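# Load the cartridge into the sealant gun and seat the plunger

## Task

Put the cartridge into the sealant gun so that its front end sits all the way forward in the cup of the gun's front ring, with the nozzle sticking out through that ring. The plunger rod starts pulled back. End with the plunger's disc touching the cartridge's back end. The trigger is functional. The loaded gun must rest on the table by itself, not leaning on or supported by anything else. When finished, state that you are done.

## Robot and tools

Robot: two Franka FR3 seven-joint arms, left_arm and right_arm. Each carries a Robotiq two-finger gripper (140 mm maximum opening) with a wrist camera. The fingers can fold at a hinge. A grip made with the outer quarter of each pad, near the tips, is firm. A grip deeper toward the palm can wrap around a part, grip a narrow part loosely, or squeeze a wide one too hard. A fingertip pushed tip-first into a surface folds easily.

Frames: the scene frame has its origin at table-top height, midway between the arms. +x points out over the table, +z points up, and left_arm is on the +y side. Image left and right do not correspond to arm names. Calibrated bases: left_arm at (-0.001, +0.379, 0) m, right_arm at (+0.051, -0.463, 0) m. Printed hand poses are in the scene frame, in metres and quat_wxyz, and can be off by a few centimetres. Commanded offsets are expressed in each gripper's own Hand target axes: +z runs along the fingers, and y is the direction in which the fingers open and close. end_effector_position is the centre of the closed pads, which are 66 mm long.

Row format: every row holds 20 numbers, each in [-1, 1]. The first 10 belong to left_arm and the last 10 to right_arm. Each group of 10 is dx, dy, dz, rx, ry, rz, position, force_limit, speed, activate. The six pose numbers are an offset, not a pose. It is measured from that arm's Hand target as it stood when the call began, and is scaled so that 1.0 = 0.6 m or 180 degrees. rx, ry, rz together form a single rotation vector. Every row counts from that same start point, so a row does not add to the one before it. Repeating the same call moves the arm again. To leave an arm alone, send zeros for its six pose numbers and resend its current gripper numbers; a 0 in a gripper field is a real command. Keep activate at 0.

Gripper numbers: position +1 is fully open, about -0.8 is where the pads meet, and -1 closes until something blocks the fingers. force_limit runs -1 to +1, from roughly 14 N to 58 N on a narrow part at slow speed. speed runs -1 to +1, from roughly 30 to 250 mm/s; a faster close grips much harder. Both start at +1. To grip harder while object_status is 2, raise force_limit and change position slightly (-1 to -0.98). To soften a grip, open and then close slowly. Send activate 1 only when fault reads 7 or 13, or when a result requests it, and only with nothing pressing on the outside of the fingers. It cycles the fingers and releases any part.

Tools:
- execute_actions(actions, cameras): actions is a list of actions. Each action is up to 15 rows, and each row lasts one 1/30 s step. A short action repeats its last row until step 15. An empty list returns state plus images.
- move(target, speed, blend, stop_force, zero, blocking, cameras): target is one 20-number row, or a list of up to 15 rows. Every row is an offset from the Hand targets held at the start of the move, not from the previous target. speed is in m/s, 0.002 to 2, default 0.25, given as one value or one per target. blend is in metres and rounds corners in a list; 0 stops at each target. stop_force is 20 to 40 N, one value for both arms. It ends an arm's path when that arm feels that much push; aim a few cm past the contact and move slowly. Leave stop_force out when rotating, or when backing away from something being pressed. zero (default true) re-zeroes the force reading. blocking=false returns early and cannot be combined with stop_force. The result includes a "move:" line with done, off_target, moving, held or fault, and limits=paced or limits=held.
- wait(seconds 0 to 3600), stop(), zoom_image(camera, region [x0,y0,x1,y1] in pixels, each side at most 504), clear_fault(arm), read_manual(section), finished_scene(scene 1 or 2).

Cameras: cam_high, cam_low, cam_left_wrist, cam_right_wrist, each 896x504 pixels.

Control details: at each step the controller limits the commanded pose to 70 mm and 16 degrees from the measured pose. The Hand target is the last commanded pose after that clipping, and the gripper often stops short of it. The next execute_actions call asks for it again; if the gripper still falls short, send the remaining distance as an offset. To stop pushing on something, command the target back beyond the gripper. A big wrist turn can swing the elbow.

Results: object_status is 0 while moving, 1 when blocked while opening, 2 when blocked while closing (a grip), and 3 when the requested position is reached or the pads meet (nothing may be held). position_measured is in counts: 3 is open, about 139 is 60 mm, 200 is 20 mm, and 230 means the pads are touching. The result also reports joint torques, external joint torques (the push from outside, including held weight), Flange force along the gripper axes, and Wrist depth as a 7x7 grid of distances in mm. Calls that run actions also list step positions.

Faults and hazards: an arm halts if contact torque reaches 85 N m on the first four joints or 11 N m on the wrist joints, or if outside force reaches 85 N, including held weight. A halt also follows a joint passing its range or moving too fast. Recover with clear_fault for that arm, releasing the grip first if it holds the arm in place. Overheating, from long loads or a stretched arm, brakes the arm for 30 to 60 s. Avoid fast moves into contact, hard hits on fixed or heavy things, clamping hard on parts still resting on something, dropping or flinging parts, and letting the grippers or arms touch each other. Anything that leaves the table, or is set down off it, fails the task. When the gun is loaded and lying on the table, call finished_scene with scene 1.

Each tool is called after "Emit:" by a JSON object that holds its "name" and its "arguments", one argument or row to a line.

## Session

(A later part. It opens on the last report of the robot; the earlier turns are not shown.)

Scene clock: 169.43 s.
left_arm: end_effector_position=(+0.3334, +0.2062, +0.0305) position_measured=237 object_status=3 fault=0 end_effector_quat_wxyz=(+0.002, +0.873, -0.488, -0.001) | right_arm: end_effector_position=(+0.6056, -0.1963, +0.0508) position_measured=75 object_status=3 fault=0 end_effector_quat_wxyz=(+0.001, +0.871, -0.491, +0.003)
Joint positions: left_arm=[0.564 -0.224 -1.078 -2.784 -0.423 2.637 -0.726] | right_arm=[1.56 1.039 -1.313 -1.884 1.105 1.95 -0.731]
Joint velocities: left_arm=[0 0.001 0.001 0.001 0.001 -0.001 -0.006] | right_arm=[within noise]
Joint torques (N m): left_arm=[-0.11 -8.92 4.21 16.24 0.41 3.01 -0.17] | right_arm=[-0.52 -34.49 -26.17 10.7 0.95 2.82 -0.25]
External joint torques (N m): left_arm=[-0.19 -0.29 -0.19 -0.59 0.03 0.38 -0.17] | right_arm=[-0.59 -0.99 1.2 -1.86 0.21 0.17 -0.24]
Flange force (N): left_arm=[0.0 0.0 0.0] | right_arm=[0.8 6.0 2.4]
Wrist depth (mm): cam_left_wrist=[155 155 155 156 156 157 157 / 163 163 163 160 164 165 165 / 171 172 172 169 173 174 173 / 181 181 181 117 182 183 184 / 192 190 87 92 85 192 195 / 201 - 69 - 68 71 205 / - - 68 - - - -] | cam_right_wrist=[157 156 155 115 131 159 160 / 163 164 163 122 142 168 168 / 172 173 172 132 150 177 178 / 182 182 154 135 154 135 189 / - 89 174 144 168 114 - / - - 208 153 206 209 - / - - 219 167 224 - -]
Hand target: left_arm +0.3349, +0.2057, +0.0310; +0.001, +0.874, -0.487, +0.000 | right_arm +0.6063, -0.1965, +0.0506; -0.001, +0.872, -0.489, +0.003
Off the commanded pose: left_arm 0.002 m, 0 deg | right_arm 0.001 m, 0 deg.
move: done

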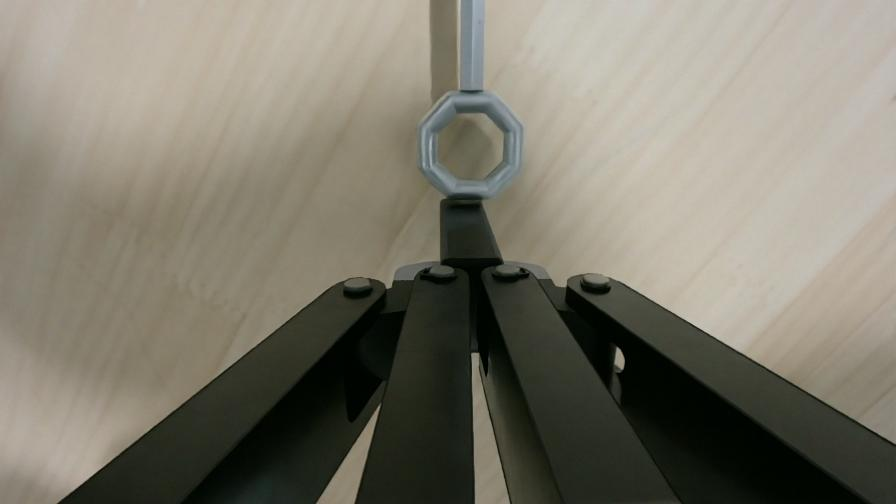

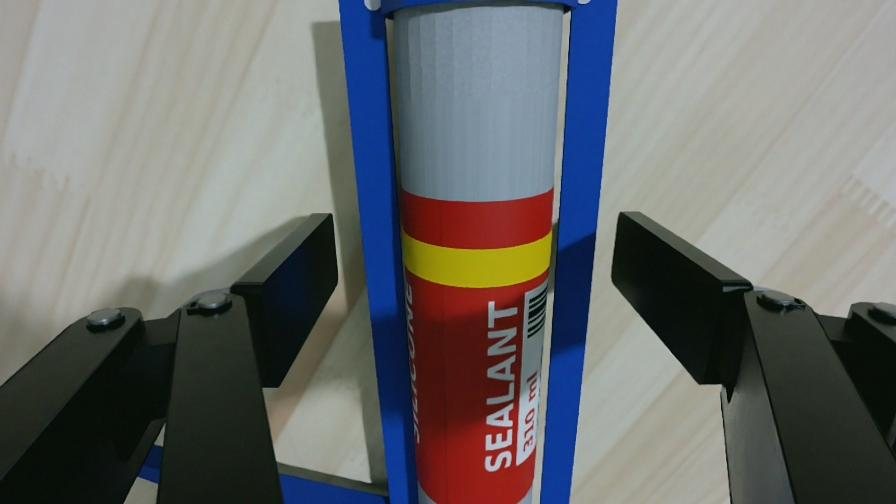

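Emit:
{"name": "move", "arguments": {
  "target": [
    [0,0,0,0,0,0,-1,0,1,0, 0,0.0017,0,0,0,0,0.43,-0.05,-1,0],
    [0,0,0,0,0,0,-1,0,1,0, 0,0.0017,0,0,0,0,-1,-0.05,-1,0],
    [0,0,0,0,0,0,-1,0,1,0, 0,0.0017,0,0,0,0,-0.98,0,-1,0]
  ],
  "speed": 0.05,
  "cameras": ["cam_right_wrist","cam_left_wrist","cam_high"]
}}

Emit:
{"name": "zoom_image", "arguments": {
  "camera": "cam_high",
  "region": [290, 280, 350, 325]
}}

Scene clock: 173.50 s.
left_arm: end_effector_position=(+0.3333, +0.2062, +0.0303) position_measured=237 object_status=3 fault=0 end_effector_quat_wxyz=(+0.001, +0.873, -0.488, -0.001) | right_arm: end_effector_position=(+0.6052, -0.1978, +0.0508) position_measured=111 object_status=2 fault=0 end_effector_quat_wxyz=(+0.000, +0.871, -0.491, +0.002)
Joint positions: left_arm=[0.566 -0.224 -1.081 -2.784 -0.423 2.637 -0.727] | right_arm=[1.561 1.036 -1.313 -1.889 1.105 1.951 -0.735]
Joint torques (N m): left_arm=[-0.13 -9.03 4.24 16.23 0.4 2.92 -0.27] | right_arm=[0.34 -33.83 -26.07 10.98 1.23 2.84 -0.11]
External joint torques (N m): left_arm=[-0.18 -0.42 -0.14 -0.6 0.02 0.28 -0.27] | right_arm=[0.4 -0.26 1.45 -1.61 0.48 0.17 -0.11]
Flange force (N): left_arm=[0.0 0.0 0.0] | right_arm=[-1.1 6.5 3.1]
Wrist depth (mm): cam_left_wrist=[155 155 155 156 156 156 157 / 162 163 164 161 164 165 165 / 171 172 173 169 173 173 174 / 181 181 182 117 181 184 184 / 192 190 87 92 85 192 195 / 202 - 69 - 68 71 204 / - - 68 - - - -] | cam_right_wrist=[157 156 155 114 131 159 160 / 163 164 163 118 140 168 169 / 172 173 172 - 151 177 178 / 183 184 155 135 154 186 188 / - 93 125 144 158 95 89 / - - 209 154 185 - - / - - 222 166 220 - -]
Hand target: left_arm +0.3349, +0.2058, +0.0310; +0.001, +0.874, -0.487, +0.000 | right_arm +0.6054, -0.1970, +0.0506; -0.001, +0.872, -0.489, +0.003
Off the commanded pose: left_arm 0.002 m, 0 deg | right_arm 0.001 m, 0 deg.
move: done
Images, in order (width x height): cam_high 896x504, cam_left_wrist 896x504, cam_right_wrist 896x504.

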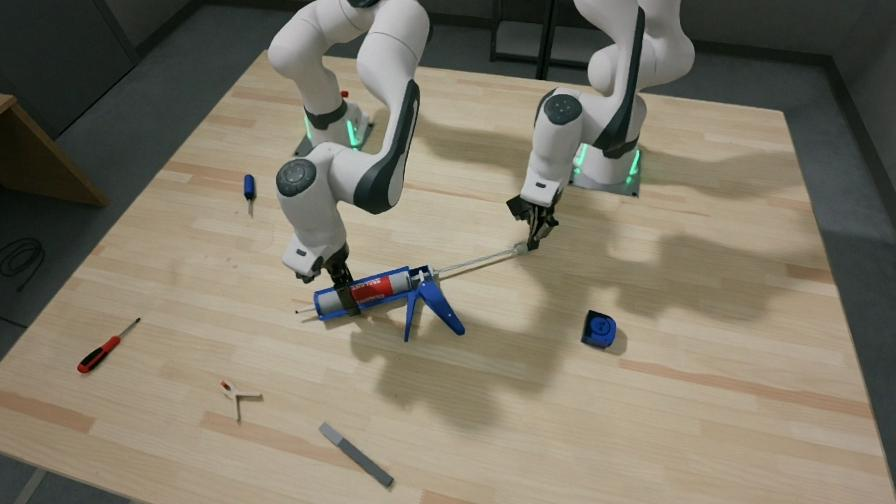

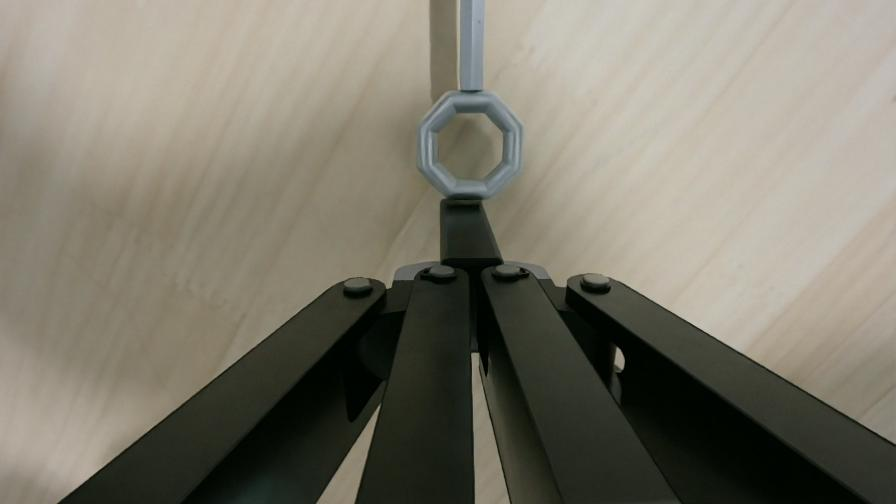

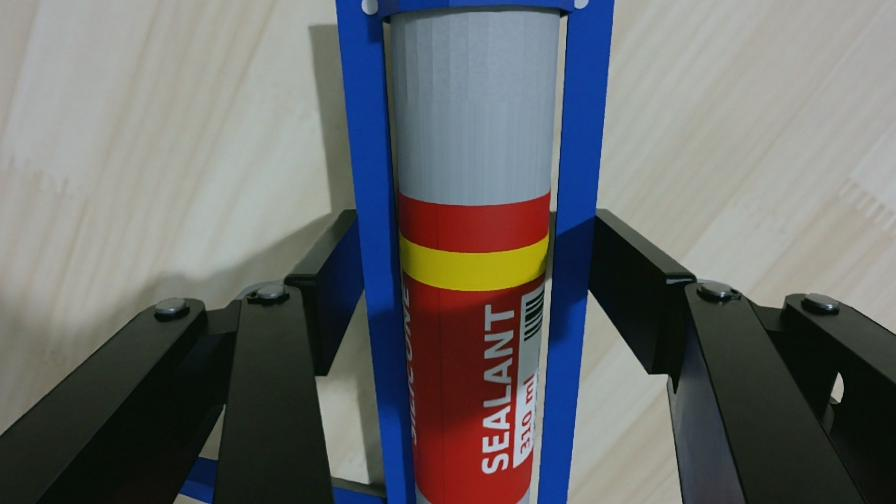

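Scaled by 8.400 from the camera's image (finer frame: 1280x720).

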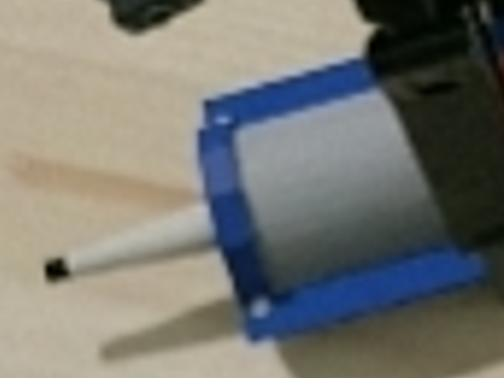

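Emit:
{"name": "move", "arguments": {
  "target": [0.0667,0,-0.0067,0,0.0111,0,-1,0,1,0, -0.0833,0,0.0025,0,-0.0125,0,-0.98,0,-1,0],
  "speed": 0.025,
  "cameras": ["cam_right_wrist","cam_left_wrist","cam_high"]
}}

Emit:
{"name": "zoom_image", "arguments": {
  "camera": "cam_high",
  "region": [290, 280, 350, 325]
}}

Emit:
{"name": "zoom_image", "arguments": {
  "camera": "cam_high",
  "region": [385, 255, 445, 300]
}}

Emit:
{"name": "zoom_image", "arguments": {
  "camera": "cam_right_wrist",
  "region": [320, 0, 620, 120]
}}

Scene clock: 176.63 s.
left_arm: end_effector_position=(+0.3325, +0.1971, +0.0257) position_measured=237 object_status=3 fault=0 end_effector_quat_wxyz=(+0.010, +0.878, -0.479, -0.018) | right_arm: end_effector_position=(+0.6014, -0.1970, +0.0534) position_measured=111 object_status=2 fault=0 end_effector_quat_wxyz=(+0.002, +0.871, -0.491, +0.015)
Joint positions: left_arm=[0.67 -0.176 -1.178 -2.745 -0.372 2.612 -0.791] | right_arm=[1.589 1.002 -1.304 -1.92 1.07 2.001 -0.713]
Joint velocities: left_arm=[0.001 0 0 0.001 -0.001 0.001 -0.006] | right_arm=[within noise]
Joint torques (N m): left_arm=[-8.52 -4.43 -2.82 33.03 -2.04 9.67 -0.24] | right_arm=[16.65 -42.87 -13.83 20.43 7.6 -2.94 1.8]
External joint torques (N m): left_arm=[-8.6 3.26 -6.67 15.91 -2.43 7.08 -0.24] | right_arm=[16.65 -10.36 12.93 7.33 6.89 -5.64 1.8]
Flange force (N): left_arm=[0.0 0.0 0.0] | right_arm=[-30.5 5.1 -2.2]
Wrist depth (mm): cam_left_wrist=[145 147 148 147 150 153 154 / 153 154 156 156 159 161 163 / 161 163 165 164 168 170 173 / 171 173 174 123 178 181 184 / 182 182 87 92 86 191 196 / 192 - 69 - 68 71 208 / - - 68 - - - -] | cam_right_wrist=[160 161 159 115 134 163 163 / 168 169 167 122 140 170 171 / 177 177 176 127 148 179 180 / 188 187 158 135 153 187 190 / - 93 168 144 157 95 89 / - - 210 153 184 - - / - - 221 166 220 - -]
Hand target: left_arm +0.3559, +0.1717, +0.0351; +0.009, +0.874, -0.486, +0.015 | right_arm +0.5793, -0.1544, +0.0490; -0.011, +0.872, -0.489, -0.014
Off the commanded pose: left_arm 0.036 m, 4 deg | right_arm 0.048 m, 4 deg.
move: off_target (left_arm, right_arm)
Images, in order (width x height): cam_high 896x504, cam_left_wrist 896x504, cam_right_wrist 896x504.

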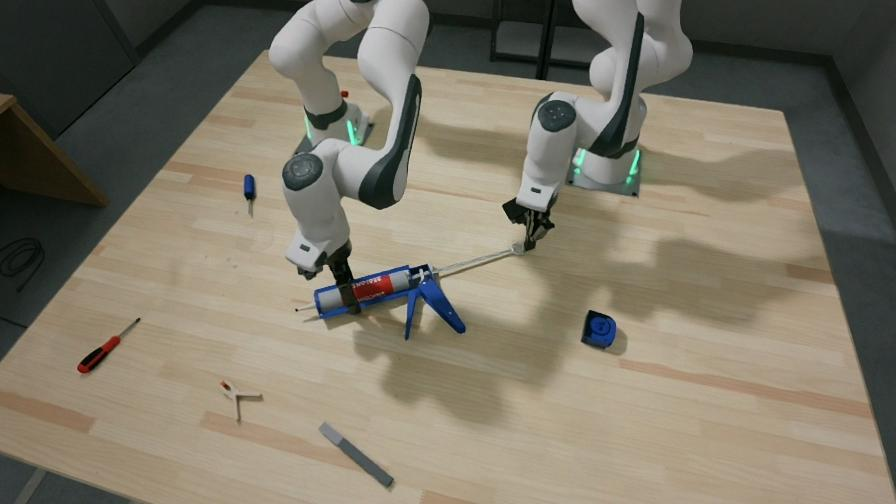

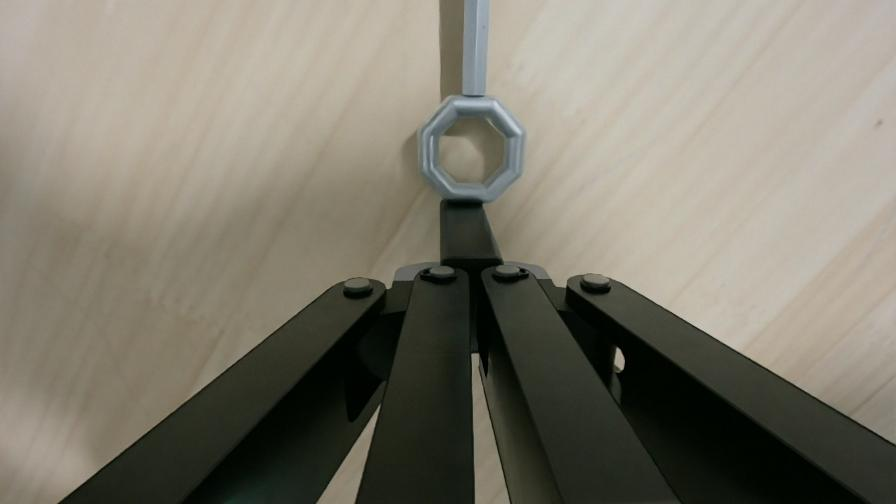

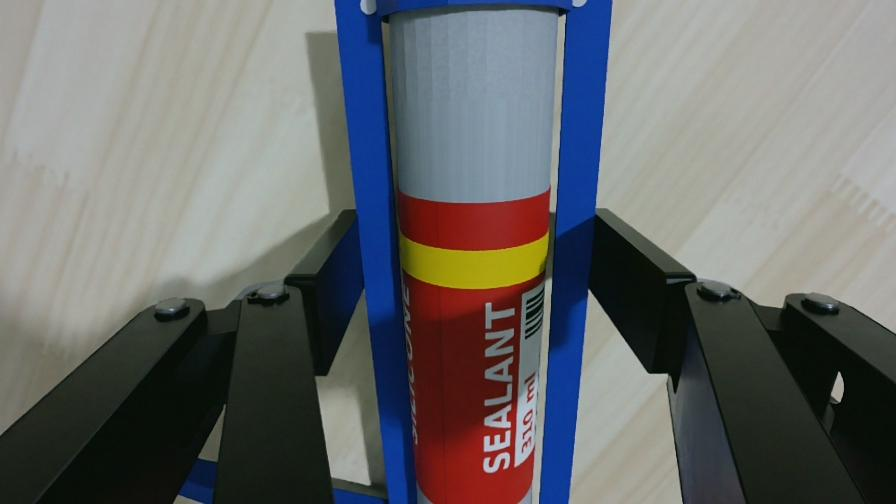

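Scaled by 8.400 from the camera's image (finer frame: 1280x720).

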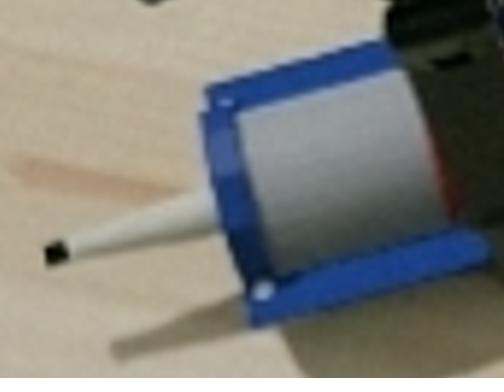

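Scaled by 8.400 from the camera's image (finer frame: 1280x720).

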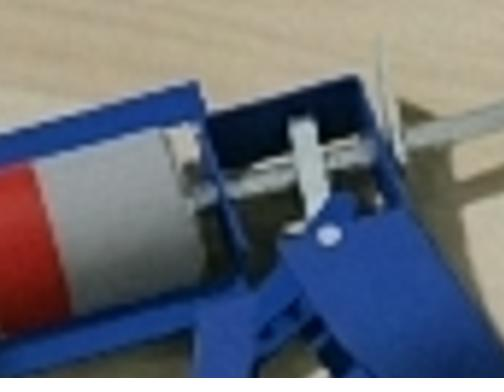

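Scaled by 1.680 from the camera's image (finer frame: 1280x720).

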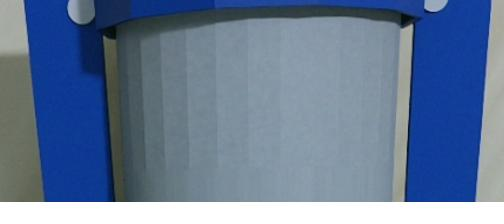

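Emit:
{"name": "zoom_image", "arguments": {
  "camera": "cam_right_wrist",
  "region": [380, 170, 570, 300]
}}

Emit:
{"name": "zoom_image", "arguments": {
  "camera": "cam_right_wrist",
  "region": [350, 0, 600, 40]
}}

Scaled by 2.653 from the camera's image (finer frame: 1280x720).

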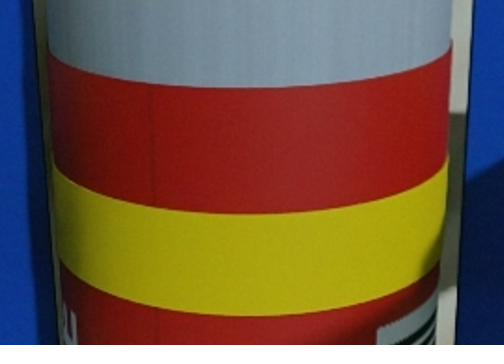

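Scaled by 2.016 from the camera's image (finer frame: 1280x720).

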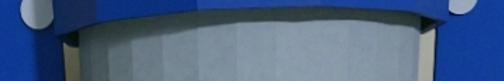

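Emit:
{"name": "move", "arguments": {
  "target": [0.0083,0,-0.0017,0,0,0,-1,0,1,0, -0.0083,0,0.0045,0,-0.0095,0,-0.98,0,-1,0],
  "speed": 0.02,
  "cameras": ["cam_right_wrist","cam_high"]
}}

Emit:
{"name": "zoom_image", "arguments": {
  "camera": "cam_high",
  "region": [290, 280, 350, 325]
}}

Emit:
{"name": "zoom_image", "arguments": {
  "camera": "cam_high",
  "region": [385, 255, 445, 300]
}}

Emit:
{"name": "zoom_image", "arguments": {
  "camera": "cam_right_wrist",
  "region": [380, 170, 570, 300]
}}

Emit:
{"name": "zoom_image", "arguments": {
  "camera": "cam_right_wrist",
  "region": [350, 0, 600, 40]
}}

Scene clock: 180.87 s.
left_arm: end_effector_position=(+0.3309, +0.1950, +0.0259) position_measured=237 object_status=3 fault=0 end_effector_quat_wxyz=(+0.011, +0.878, -0.478, -0.022) | right_arm: end_effector_position=(+0.6017, -0.1985, +0.0528) position_measured=111 object_status=2 fault=0 end_effector_quat_wxyz=(-0.005, +0.872, -0.490, +0.006)
Joint positions: left_arm=[0.683 -0.174 -1.194 -2.737 -0.364 2.598 -0.803] | right_arm=[1.558 0.947 -1.266 -1.924 1.037 2.03 -0.714]
Joint velocities: left_arm=[0.001 0 -0.001 0 0 0.001 -0.004] | right_arm=[0.001 0 0.001 0.001 -0.002 0.003 -0.001]
Joint torques (N m): left_arm=[-8.38 -4.44 -2.48 35.35 -2.2 10.63 -0.27] | right_arm=[17.81 -42.85 -8.66 21.91 9.1 -3.33 2.1]
External joint torques (N m): left_arm=[-8.4 2.89 -6.26 18.3 -2.59 8.1 -0.28] | right_arm=[17.85 -10.31 16.83 7.7 8.38 -6.01 2.1]
Flange force (N): left_arm=[0.0 0.0 0.0] | right_arm=[-32.8 0.9 4.2]
Wrist depth (mm): cam_left_wrist=[144 146 148 147 150 153 154 / 152 154 156 155 159 162 163 / 161 163 165 164 168 171 173 / 171 172 174 123 178 182 185 / 182 183 87 92 86 193 198 / 191 - 69 - 68 71 210 / - - 68 - - - -] | cam_right_wrist=[159 159 156 114 130 161 161 / 167 167 166 - 139 169 170 / 177 177 175 127 152 179 179 / 189 187 154 135 153 187 190 / - 93 150 145 159 95 89 / - - 213 155 184 - - / - - 225 168 222 - -]
Hand target: left_arm +0.3585, +0.1675, +0.0363; +0.009, +0.874, -0.486, +0.015 | right_arm +0.5767, -0.1501, +0.0464; -0.018, +0.872, -0.488, -0.028
Off the commanded pose: left_arm 0.040 m, 4 deg | right_arm 0.055 m, 4 deg.
move: off_target (left_arm, right_arm)
Images, in order (width x height): cam_high 896x504, cam_right_wrist 896x504.

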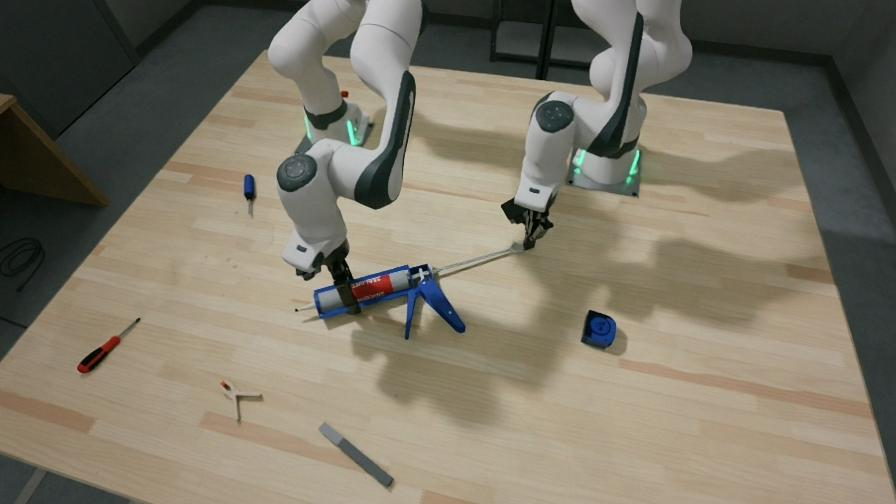

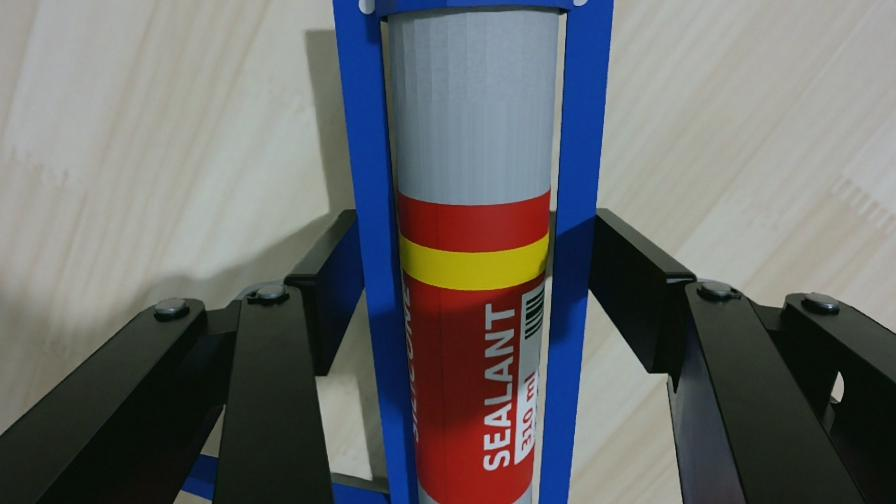

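Scaled by 8.400 from the camera's image (finer frame: 1280x720).

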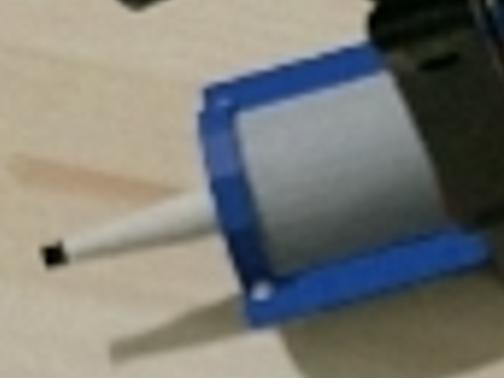

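Scaled by 8.400 from the camera's image (finer frame: 1280x720).

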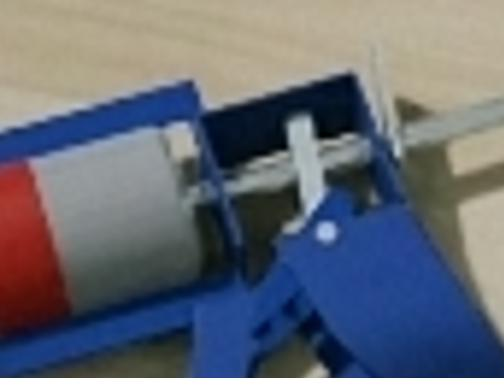

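Scaled by 2.653 from the camera's image (finer frame: 1280x720).

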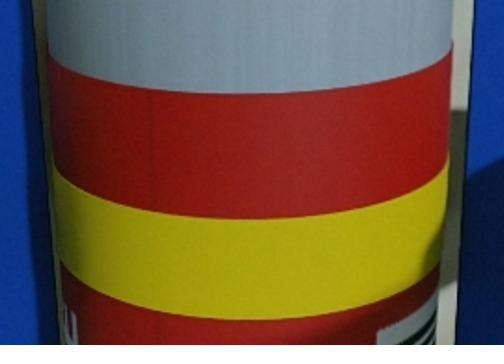

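Scaled by 2.016 from the camera's image (finer frame: 1280x720).

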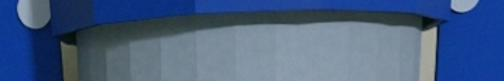

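Emit:
{"name": "move", "arguments": {
  "target": [
    [-0.0635,0.0148,0.0062,0,-0.0111,0,-1,0,1,0, 0.0900,0.0067,-0.0133,0,0.0211,0,-0.98,0,-1,0],
    [-0.1052,0.0148,0.0062,0,-0.0111,0,-1,0,1,0, 0.0900,0.0067,-0.0133,0,0.0211,0,-0.98,0,-1,0],
    [-0.1052,0.0148,-0.1600,0,-0.0111,0,-1,0,1,0, 0.0900,0.0067,-0.0133,0,0.0211,0,0.43,0,-1,0]
  ],
  "speed": [0.05,0.08,0.2],
  "cameras": ["cam_right_wrist","cam_high"]
}}

Emit:
{"name": "zoom_image", "arguments": {
  "camera": "cam_high",
  "region": [290, 280, 350, 325]
}}

Scene clock: 187.07 s.
left_arm: end_effector_position=(+0.3172, +0.2182, +0.1304) position_measured=237 object_status=3 fault=0 end_effector_quat_wxyz=(+0.002, +0.875, -0.483, +0.002) | right_arm: end_effector_position=(+0.6015, -0.1991, +0.0508) position_measured=75 object_status=0 fault=0 end_effector_quat_wxyz=(-0.002, +0.874, -0.487, +0.002)
Joint positions: left_arm=[0.294 -0.612 -0.752 -2.77 -0.525 2.229 -0.63] | right_arm=[1.541 0.935 -1.248 -1.916 1.019 2.032 -0.714]
Joint torques (N m): left_arm=[-0.82 -6.86 8.81 19.01 0.92 2.55 0.13] | right_arm=[-0.06 -33.19 -24.34 13.6 0.75 2.53 0.28]
External joint torques (N m): left_arm=[-0.86 -1.09 0.47 -1.5 0.3 -0.09 0.13] | right_arm=[-0.04 -0.25 0.81 -0.88 0.04 -0.12 0.28]
Flange force (N): left_arm=[-8.7 6.1 -2.4] | right_arm=[-0.6 2.2 1.0]
Wrist depth (mm): cam_left_wrist=[247 249 250 248 250 251 251 / 261 261 261 262 261 263 264 / 272 274 275 277 277 277 276 / 288 288 291 118 289 293 293 / 305 304 87 92 85 305 311 / 320 - 69 - 68 71 325 / - - 68 - - - -] | cam_right_wrist=[157 156 156 116 132 159 160 / 164 165 164 124 142 168 169 / 173 174 174 128 149 177 178 / 183 182 157 136 154 135 189 / - 89 172 145 168 114 - / - - 209 154 186 211 - / - - 221 167 224 - -]
Hand target: left_arm +0.3160, +0.2195, +0.1300; +0.001, +0.874, -0.487, +0.000 | right_arm +0.6016, -0.1986, +0.0509; -0.002, +0.872, -0.489, +0.001
Off the commanded pose: left_arm 0.002 m, 1 deg | right_arm 0.001 m, 0 deg.
move: done
Images, in order (width x height): cam_high 896x504, cam_right_wrist 896x504.

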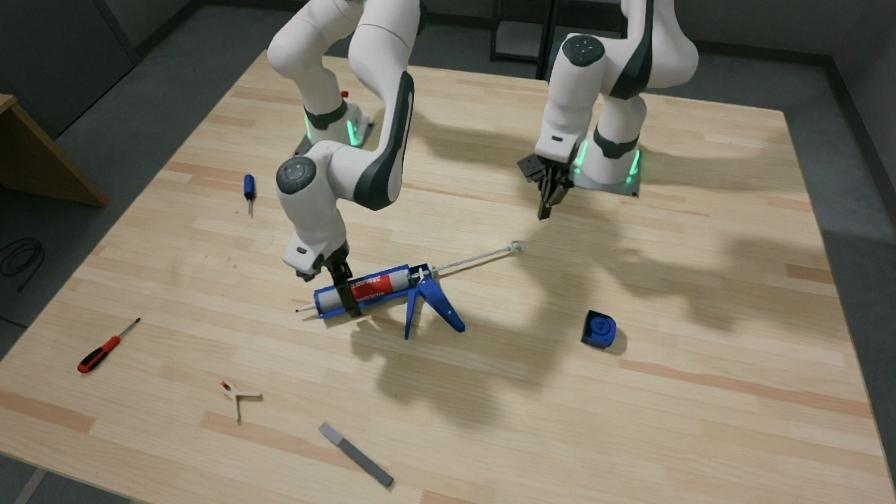

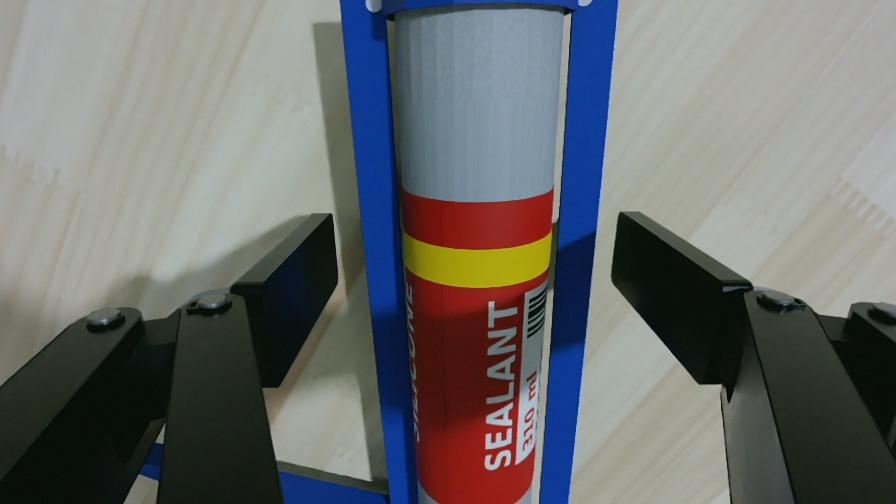

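Scaled by 8.400 from the camera's image (finer frame: 1280x720).

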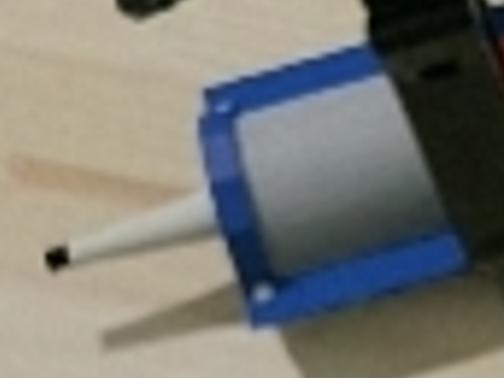

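Emit:
{"name": "move", "arguments": {
  "target": [
    [0,0,0,0,0,0,-1,0,1,0, 0,0,-0.0833,0,0,0,0.43,0,-1,0],
    [0,0,0,0,0,0,-1,0,1,0, 0.1,0,-0.1833,0,0,0,0.43,0,-1,0]
  ],
  "speed": 0.2,
  "blend": 0.02,
  "cameras": ["cam_right_wrist","cam_high"]
}}

Emit:
{"name": "zoom_image", "arguments": {
  "camera": "cam_high",
  "region": [285, 255, 445, 345]
}}

Scene clock: 188.93 s.
left_arm: end_effector_position=(+0.3172, +0.2182, +0.1304) position_measured=237 object_status=3 fault=0 end_effector_quat_wxyz=(+0.002, +0.875, -0.483, +0.002) | right_arm: end_effector_position=(+0.6337, -0.2504, +0.1606) position_measured=75 object_status=3 fault=0 end_effector_quat_wxyz=(-0.003, +0.870, -0.493, +0.003)
Joint positions: left_arm=[0.294 -0.612 -0.752 -2.77 -0.525 2.229 -0.63] | right_arm=[1.492 0.827 -1.402 -1.819 0.863 1.869 -0.716]
Joint velocities: left_arm=[within noise] | right_arm=[-0.001 -0.001 -0.001 0 -0.003 -0.004 -0.002]
Joint torques (N m): left_arm=[-0.81 -6.91 8.85 18.97 0.94 2.55 0.17] | right_arm=[0.03 -31.1 -22.82 16.1 0.54 2.25 -0.23]
External joint torques (N m): left_arm=[-0.78 -1.05 0.53 -1.67 0.31 -0.11 0.17] | right_arm=[0.04 -1.02 0.99 -0.96 -0.23 -0.42 -0.23]
Flange force (N): left_arm=[-9.1 5.9 -2.2] | right_arm=[0.0 2.9 0.7]
Wrist depth (mm): cam_left_wrist=[248 248 249 247 249 250 252 / 260 261 261 262 264 263 264 / 272 273 275 275 277 277 277 / 288 290 290 118 288 293 292 / 307 303 87 92 85 306 311 / 321 - 69 - 68 70 327 / - - 68 - - - -] | cam_right_wrist=[256 256 256 258 259 259 262 / 269 271 270 273 273 273 275 / 285 286 286 240 288 290 289 / 300 299 296 273 298 299 306 / 311 89 318 278 325 114 - / - - 338 299 346 - - / - - 367 341 372 - -]
Hand target: left_arm +0.3160, +0.2195, +0.1300; +0.001, +0.874, -0.487, +0.000 | right_arm +0.6325, -0.2499, +0.1609; -0.002, +0.872, -0.489, +0.001
Off the commanded pose: left_arm 0.002 m, 0 deg | right_arm 0.001 m, 1 deg.
move: done
Images, in order (width x height): cam_high 896x504, cam_right_wrist 896x504.

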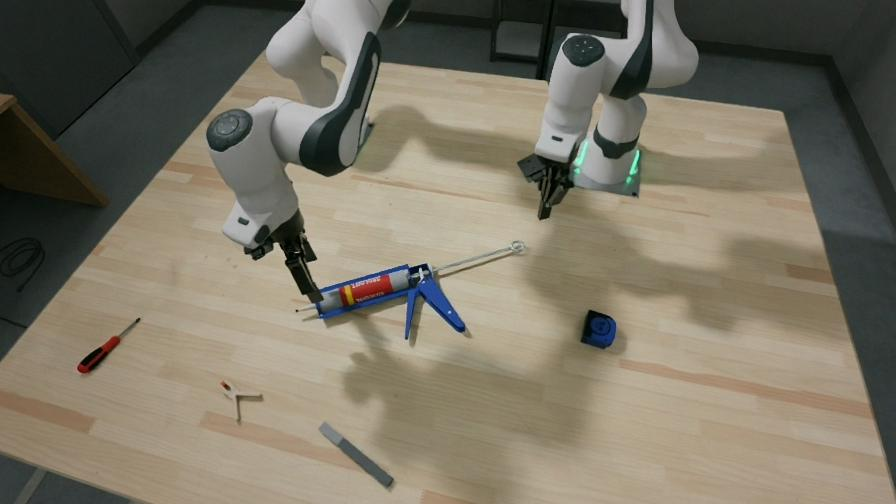

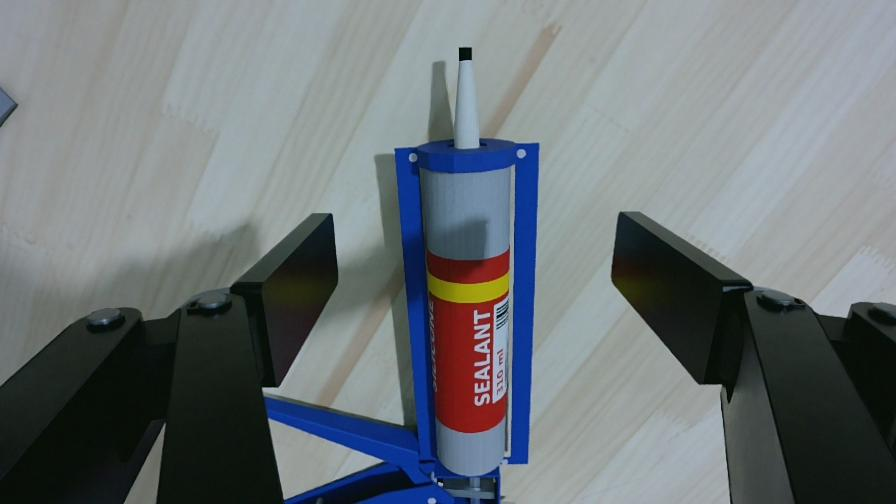

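Scaled by 3.150 from the camera's image (finer frame: 1280x720).

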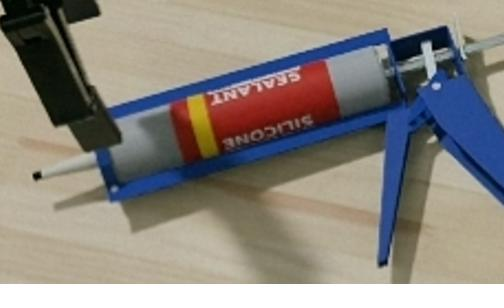

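Emit:
{"name": "zoom_image", "arguments": {
  "camera": "cam_right_wrist",
  "region": [380, 30, 560, 200]
}}

Emit:
{"name": "zoom_image", "arguments": {
  "camera": "cam_right_wrist",
  "region": [380, 230, 560, 400]
}}

Emit:
{"name": "zoom_image", "arguments": {
  "camera": "cam_right_wrist",
  "region": [380, 400, 560, 504]
}}

Scaled by 2.800 from the camera's image (finer frame: 1280x720).

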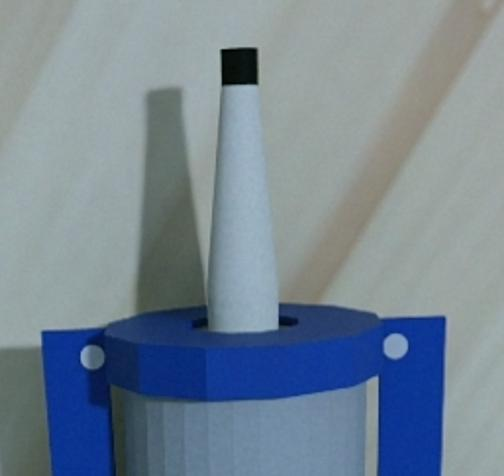

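Scaled by 2.800 from the camera's image (finer frame: 1280x720).

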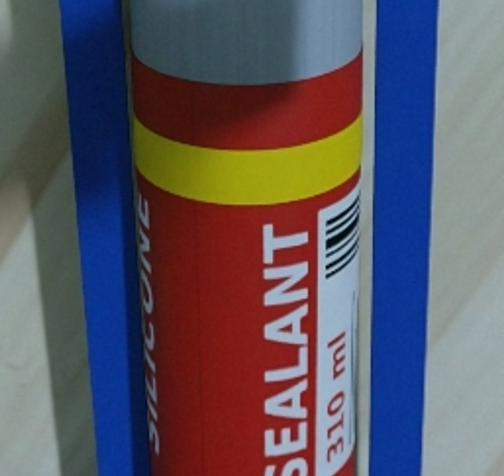

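Scaled by 2.800 from the camera's image (finer frame: 1280x720).

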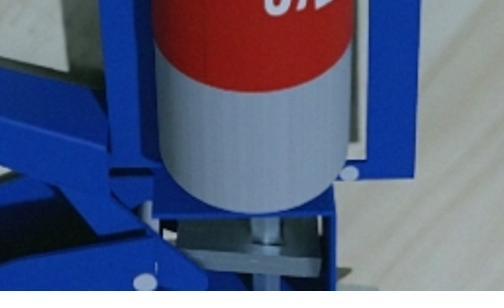

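Emit:
{"name": "zoom_image", "arguments": {
  "camera": "cam_right_wrist",
  "region": [425, 120, 505, 180]
}}

Emit:
{"name": "zoom_image", "arguments": {
  "camera": "cam_right_wrist",
  "region": [430, 35, 510, 95]
}}

Emit:
{"name": "zoom_image", "arguments": {
  "camera": "cam_right_wrist",
  "region": [420, 440, 520, 504]
}}

Scaled by 6.300 from the camera's image (finer frame: 1280x720).

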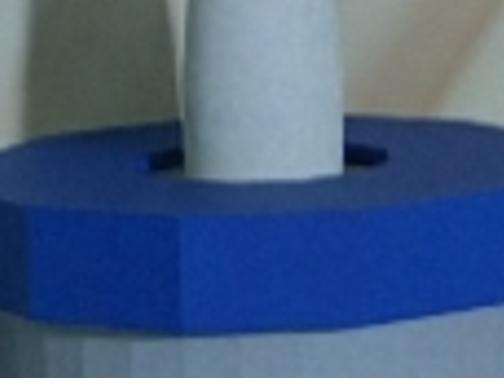

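Scaled by 6.300 from the camera's image (finer frame: 1280x720).

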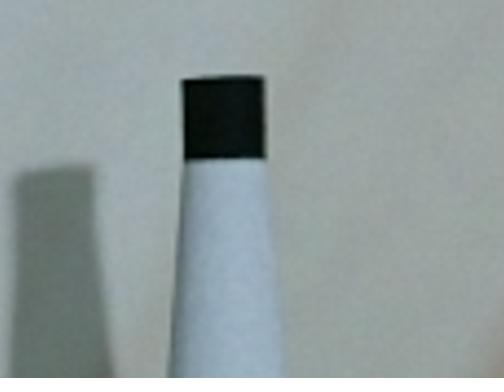

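Scaled by 5.040 from the camera's image (finer frame: 1280x720).

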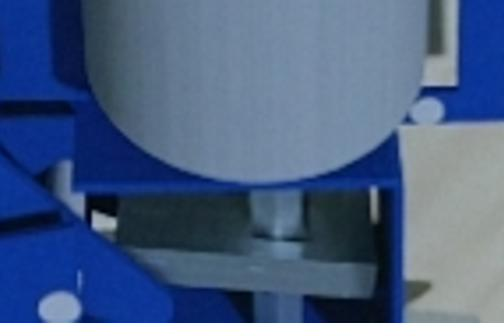

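Emit:
{"name": "zoom_image", "arguments": {
  "camera": "cam_right_wrist",
  "region": [440, 132, 495, 160]
}}

Scaled by 9.164 from the camera's image (finer frame: 1280x720).

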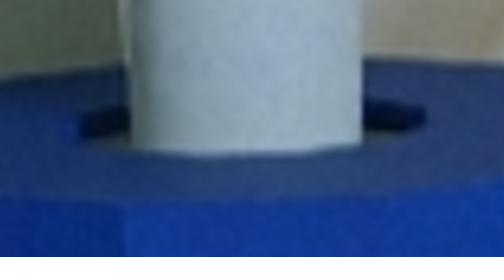

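Emit:
{"name": "zoom_image", "arguments": {
  "camera": "cam_high",
  "region": [385, 255, 435, 295]
}}

Emit:
{"name": "zoom_image", "arguments": {
  "camera": "cam_low",
  "region": [355, 220, 455, 275]
}}

Scaled by 10.080 from the camera's image (finer frame: 1280x720).

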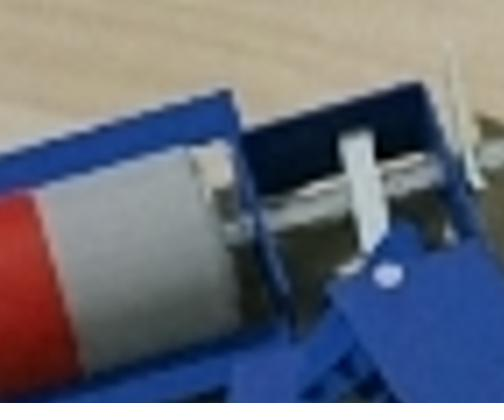

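This scene's latest camera images include none from cam_low. They are from: cam_high, cam_right_wrist. cam_low's image comes with the result of a call that names it in "cameras".

Emit:
{"name": "move", "arguments": {
  "target": [0.3307,-0.1562,-0.2833,0,0,0.592,-1,0,1,0, 0,0,0,0,0,0,0.43,0,-1,0],
  "speed": 0.4,
  "cameras": ["cam_left_wrist","cam_low"]
}}

Emit:
{"name": "zoom_image", "arguments": {
  "camera": "cam_left_wrist",
  "region": [210, 40, 330, 150]
}}

Emit:
{"name": "zoom_image", "arguments": {
  "camera": "cam_left_wrist",
  "region": [0, 60, 200, 220]
}}

Emit:
{"name": "zoom_image", "arguments": {
  "camera": "cam_low",
  "region": [355, 220, 455, 275]
}}

Scene clock: 197.63 s.
left_arm: end_effector_position=(+0.5001, +0.0992, +0.3005) position_measured=237 object_status=3 fault=0 end_effector_quat_wxyz=(+0.000, -0.136, +0.991, -0.002) | right_arm: end_effector_position=(+0.6334, -0.2504, +0.1606) position_measured=75 object_status=3 fault=0 end_effector_quat_wxyz=(-0.003, +0.870, -0.493, +0.003)
Joint positions: left_arm=[0.044 0.037 -0.512 -1.82 0.016 1.855 0.778] | right_arm=[1.492 0.827 -1.402 -1.819 0.862 1.868 -0.716]
Joint velocities: left_arm=[-0.001 0 0.001 0 0.001 0 0.006] | right_arm=[within noise]
Joint torques (N m): left_arm=[-0.55 -28.87 -0.51 23.54 0.76 2.42 0.17] | right_arm=[0.01 -31.01 -22.79 16.15 0.54 2.28 -0.22]
External joint torques (N m): left_arm=[-0.43 1.48 0.18 -1.38 0.04 -0.09 0.17] | right_arm=[-0.16 -0.9 0.99 -1.07 -0.24 -0.39 -0.22]
Flange force (N): left_arm=[0.0 0.0 3.3] | right_arm=[0.4 2.6 1.0]
Wrist depth (mm): cam_left_wrist=[399 396 396 406 404 404 407 / 394 384 414 425 427 428 429 / 423 448 431 448 454 454 458 / 474 472 472 112 474 470 487 / 501 499 87 92 85 505 513 / 531 - 69 - 68 70 543 / - - 68 - - - -] | cam_right_wrist=[256 256 257 257 260 260 259 / 268 269 271 272 272 273 274 / 285 284 286 237 288 289 288 / 300 297 168 268 299 300 309 / 311 89 318 276 323 114 - / - - 339 299 347 - - / - - 368 344 371 - -]
Hand target: left_arm +0.5003, +0.1004, +0.3000; +0.000, -0.132, +0.991, -0.001 | right_arm +0.6325, -0.2499, +0.1609; -0.002, +0.872, -0.489, +0.001
Off the commanded pose: left_arm 0.001 m, 0 deg | right_arm 0.001 m, 1 deg.
move: done
Images, in order (width x height): cam_low 896x504, cam_left_wrist 896x504.

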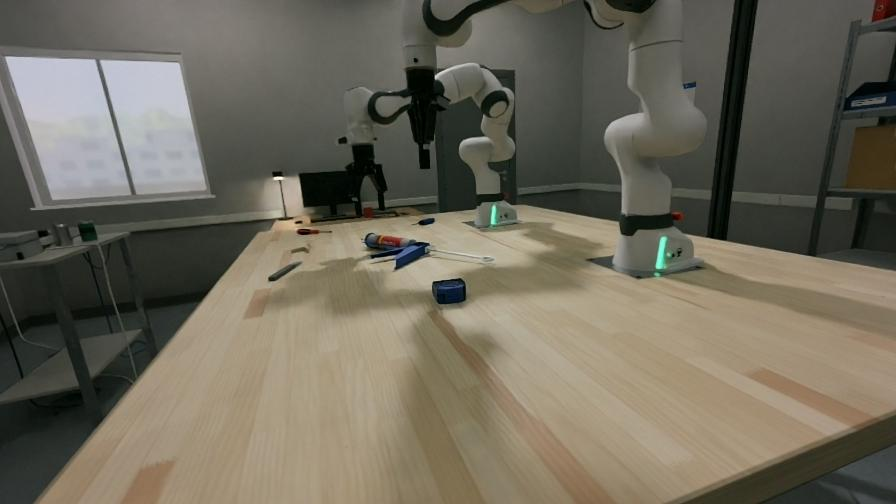

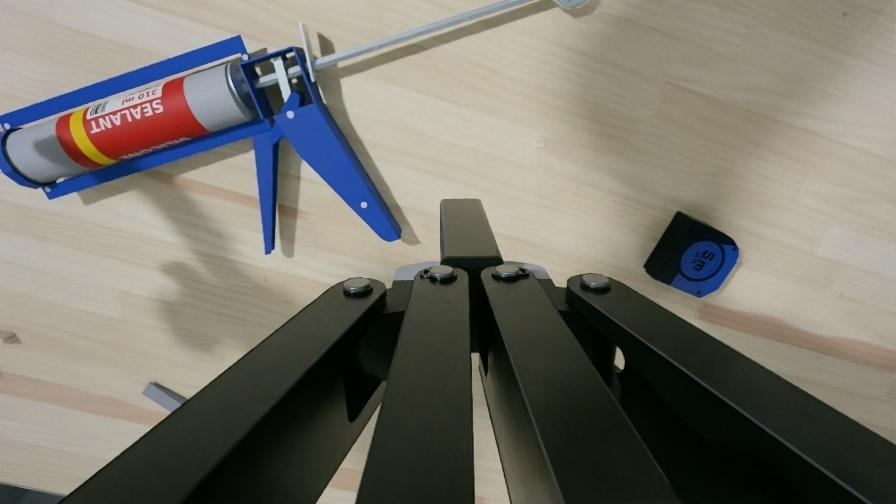

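Scaled by 4.200 from the camera's image (finer frame: 1280x720).

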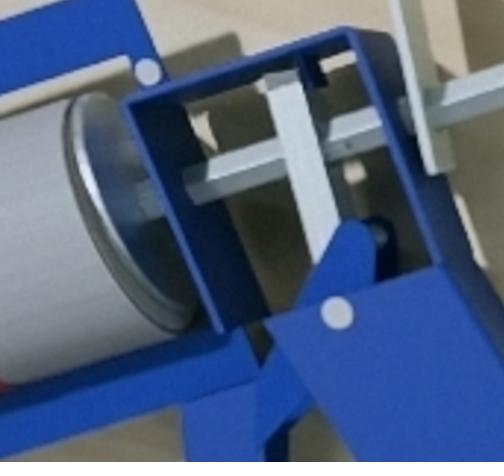

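Scaled by 2.520 from the camera's image (finer frame: 1280x720).

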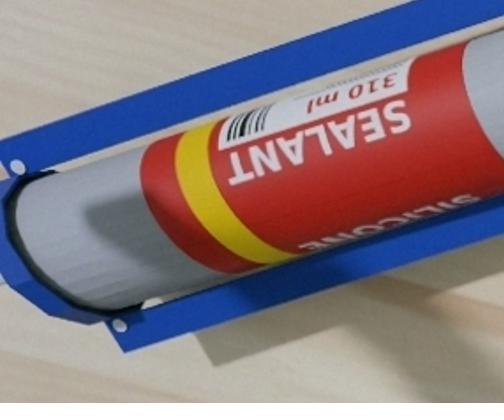

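Scaled by 5.040 from the camera's image (finer frame: 1280x720).

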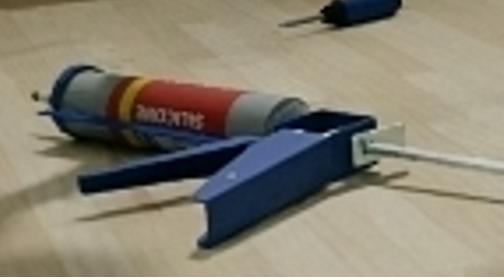

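Emit:
{"name": "finished_scene", "arguments": {
  "scene": 2
}}

The scene is finished: the task was done.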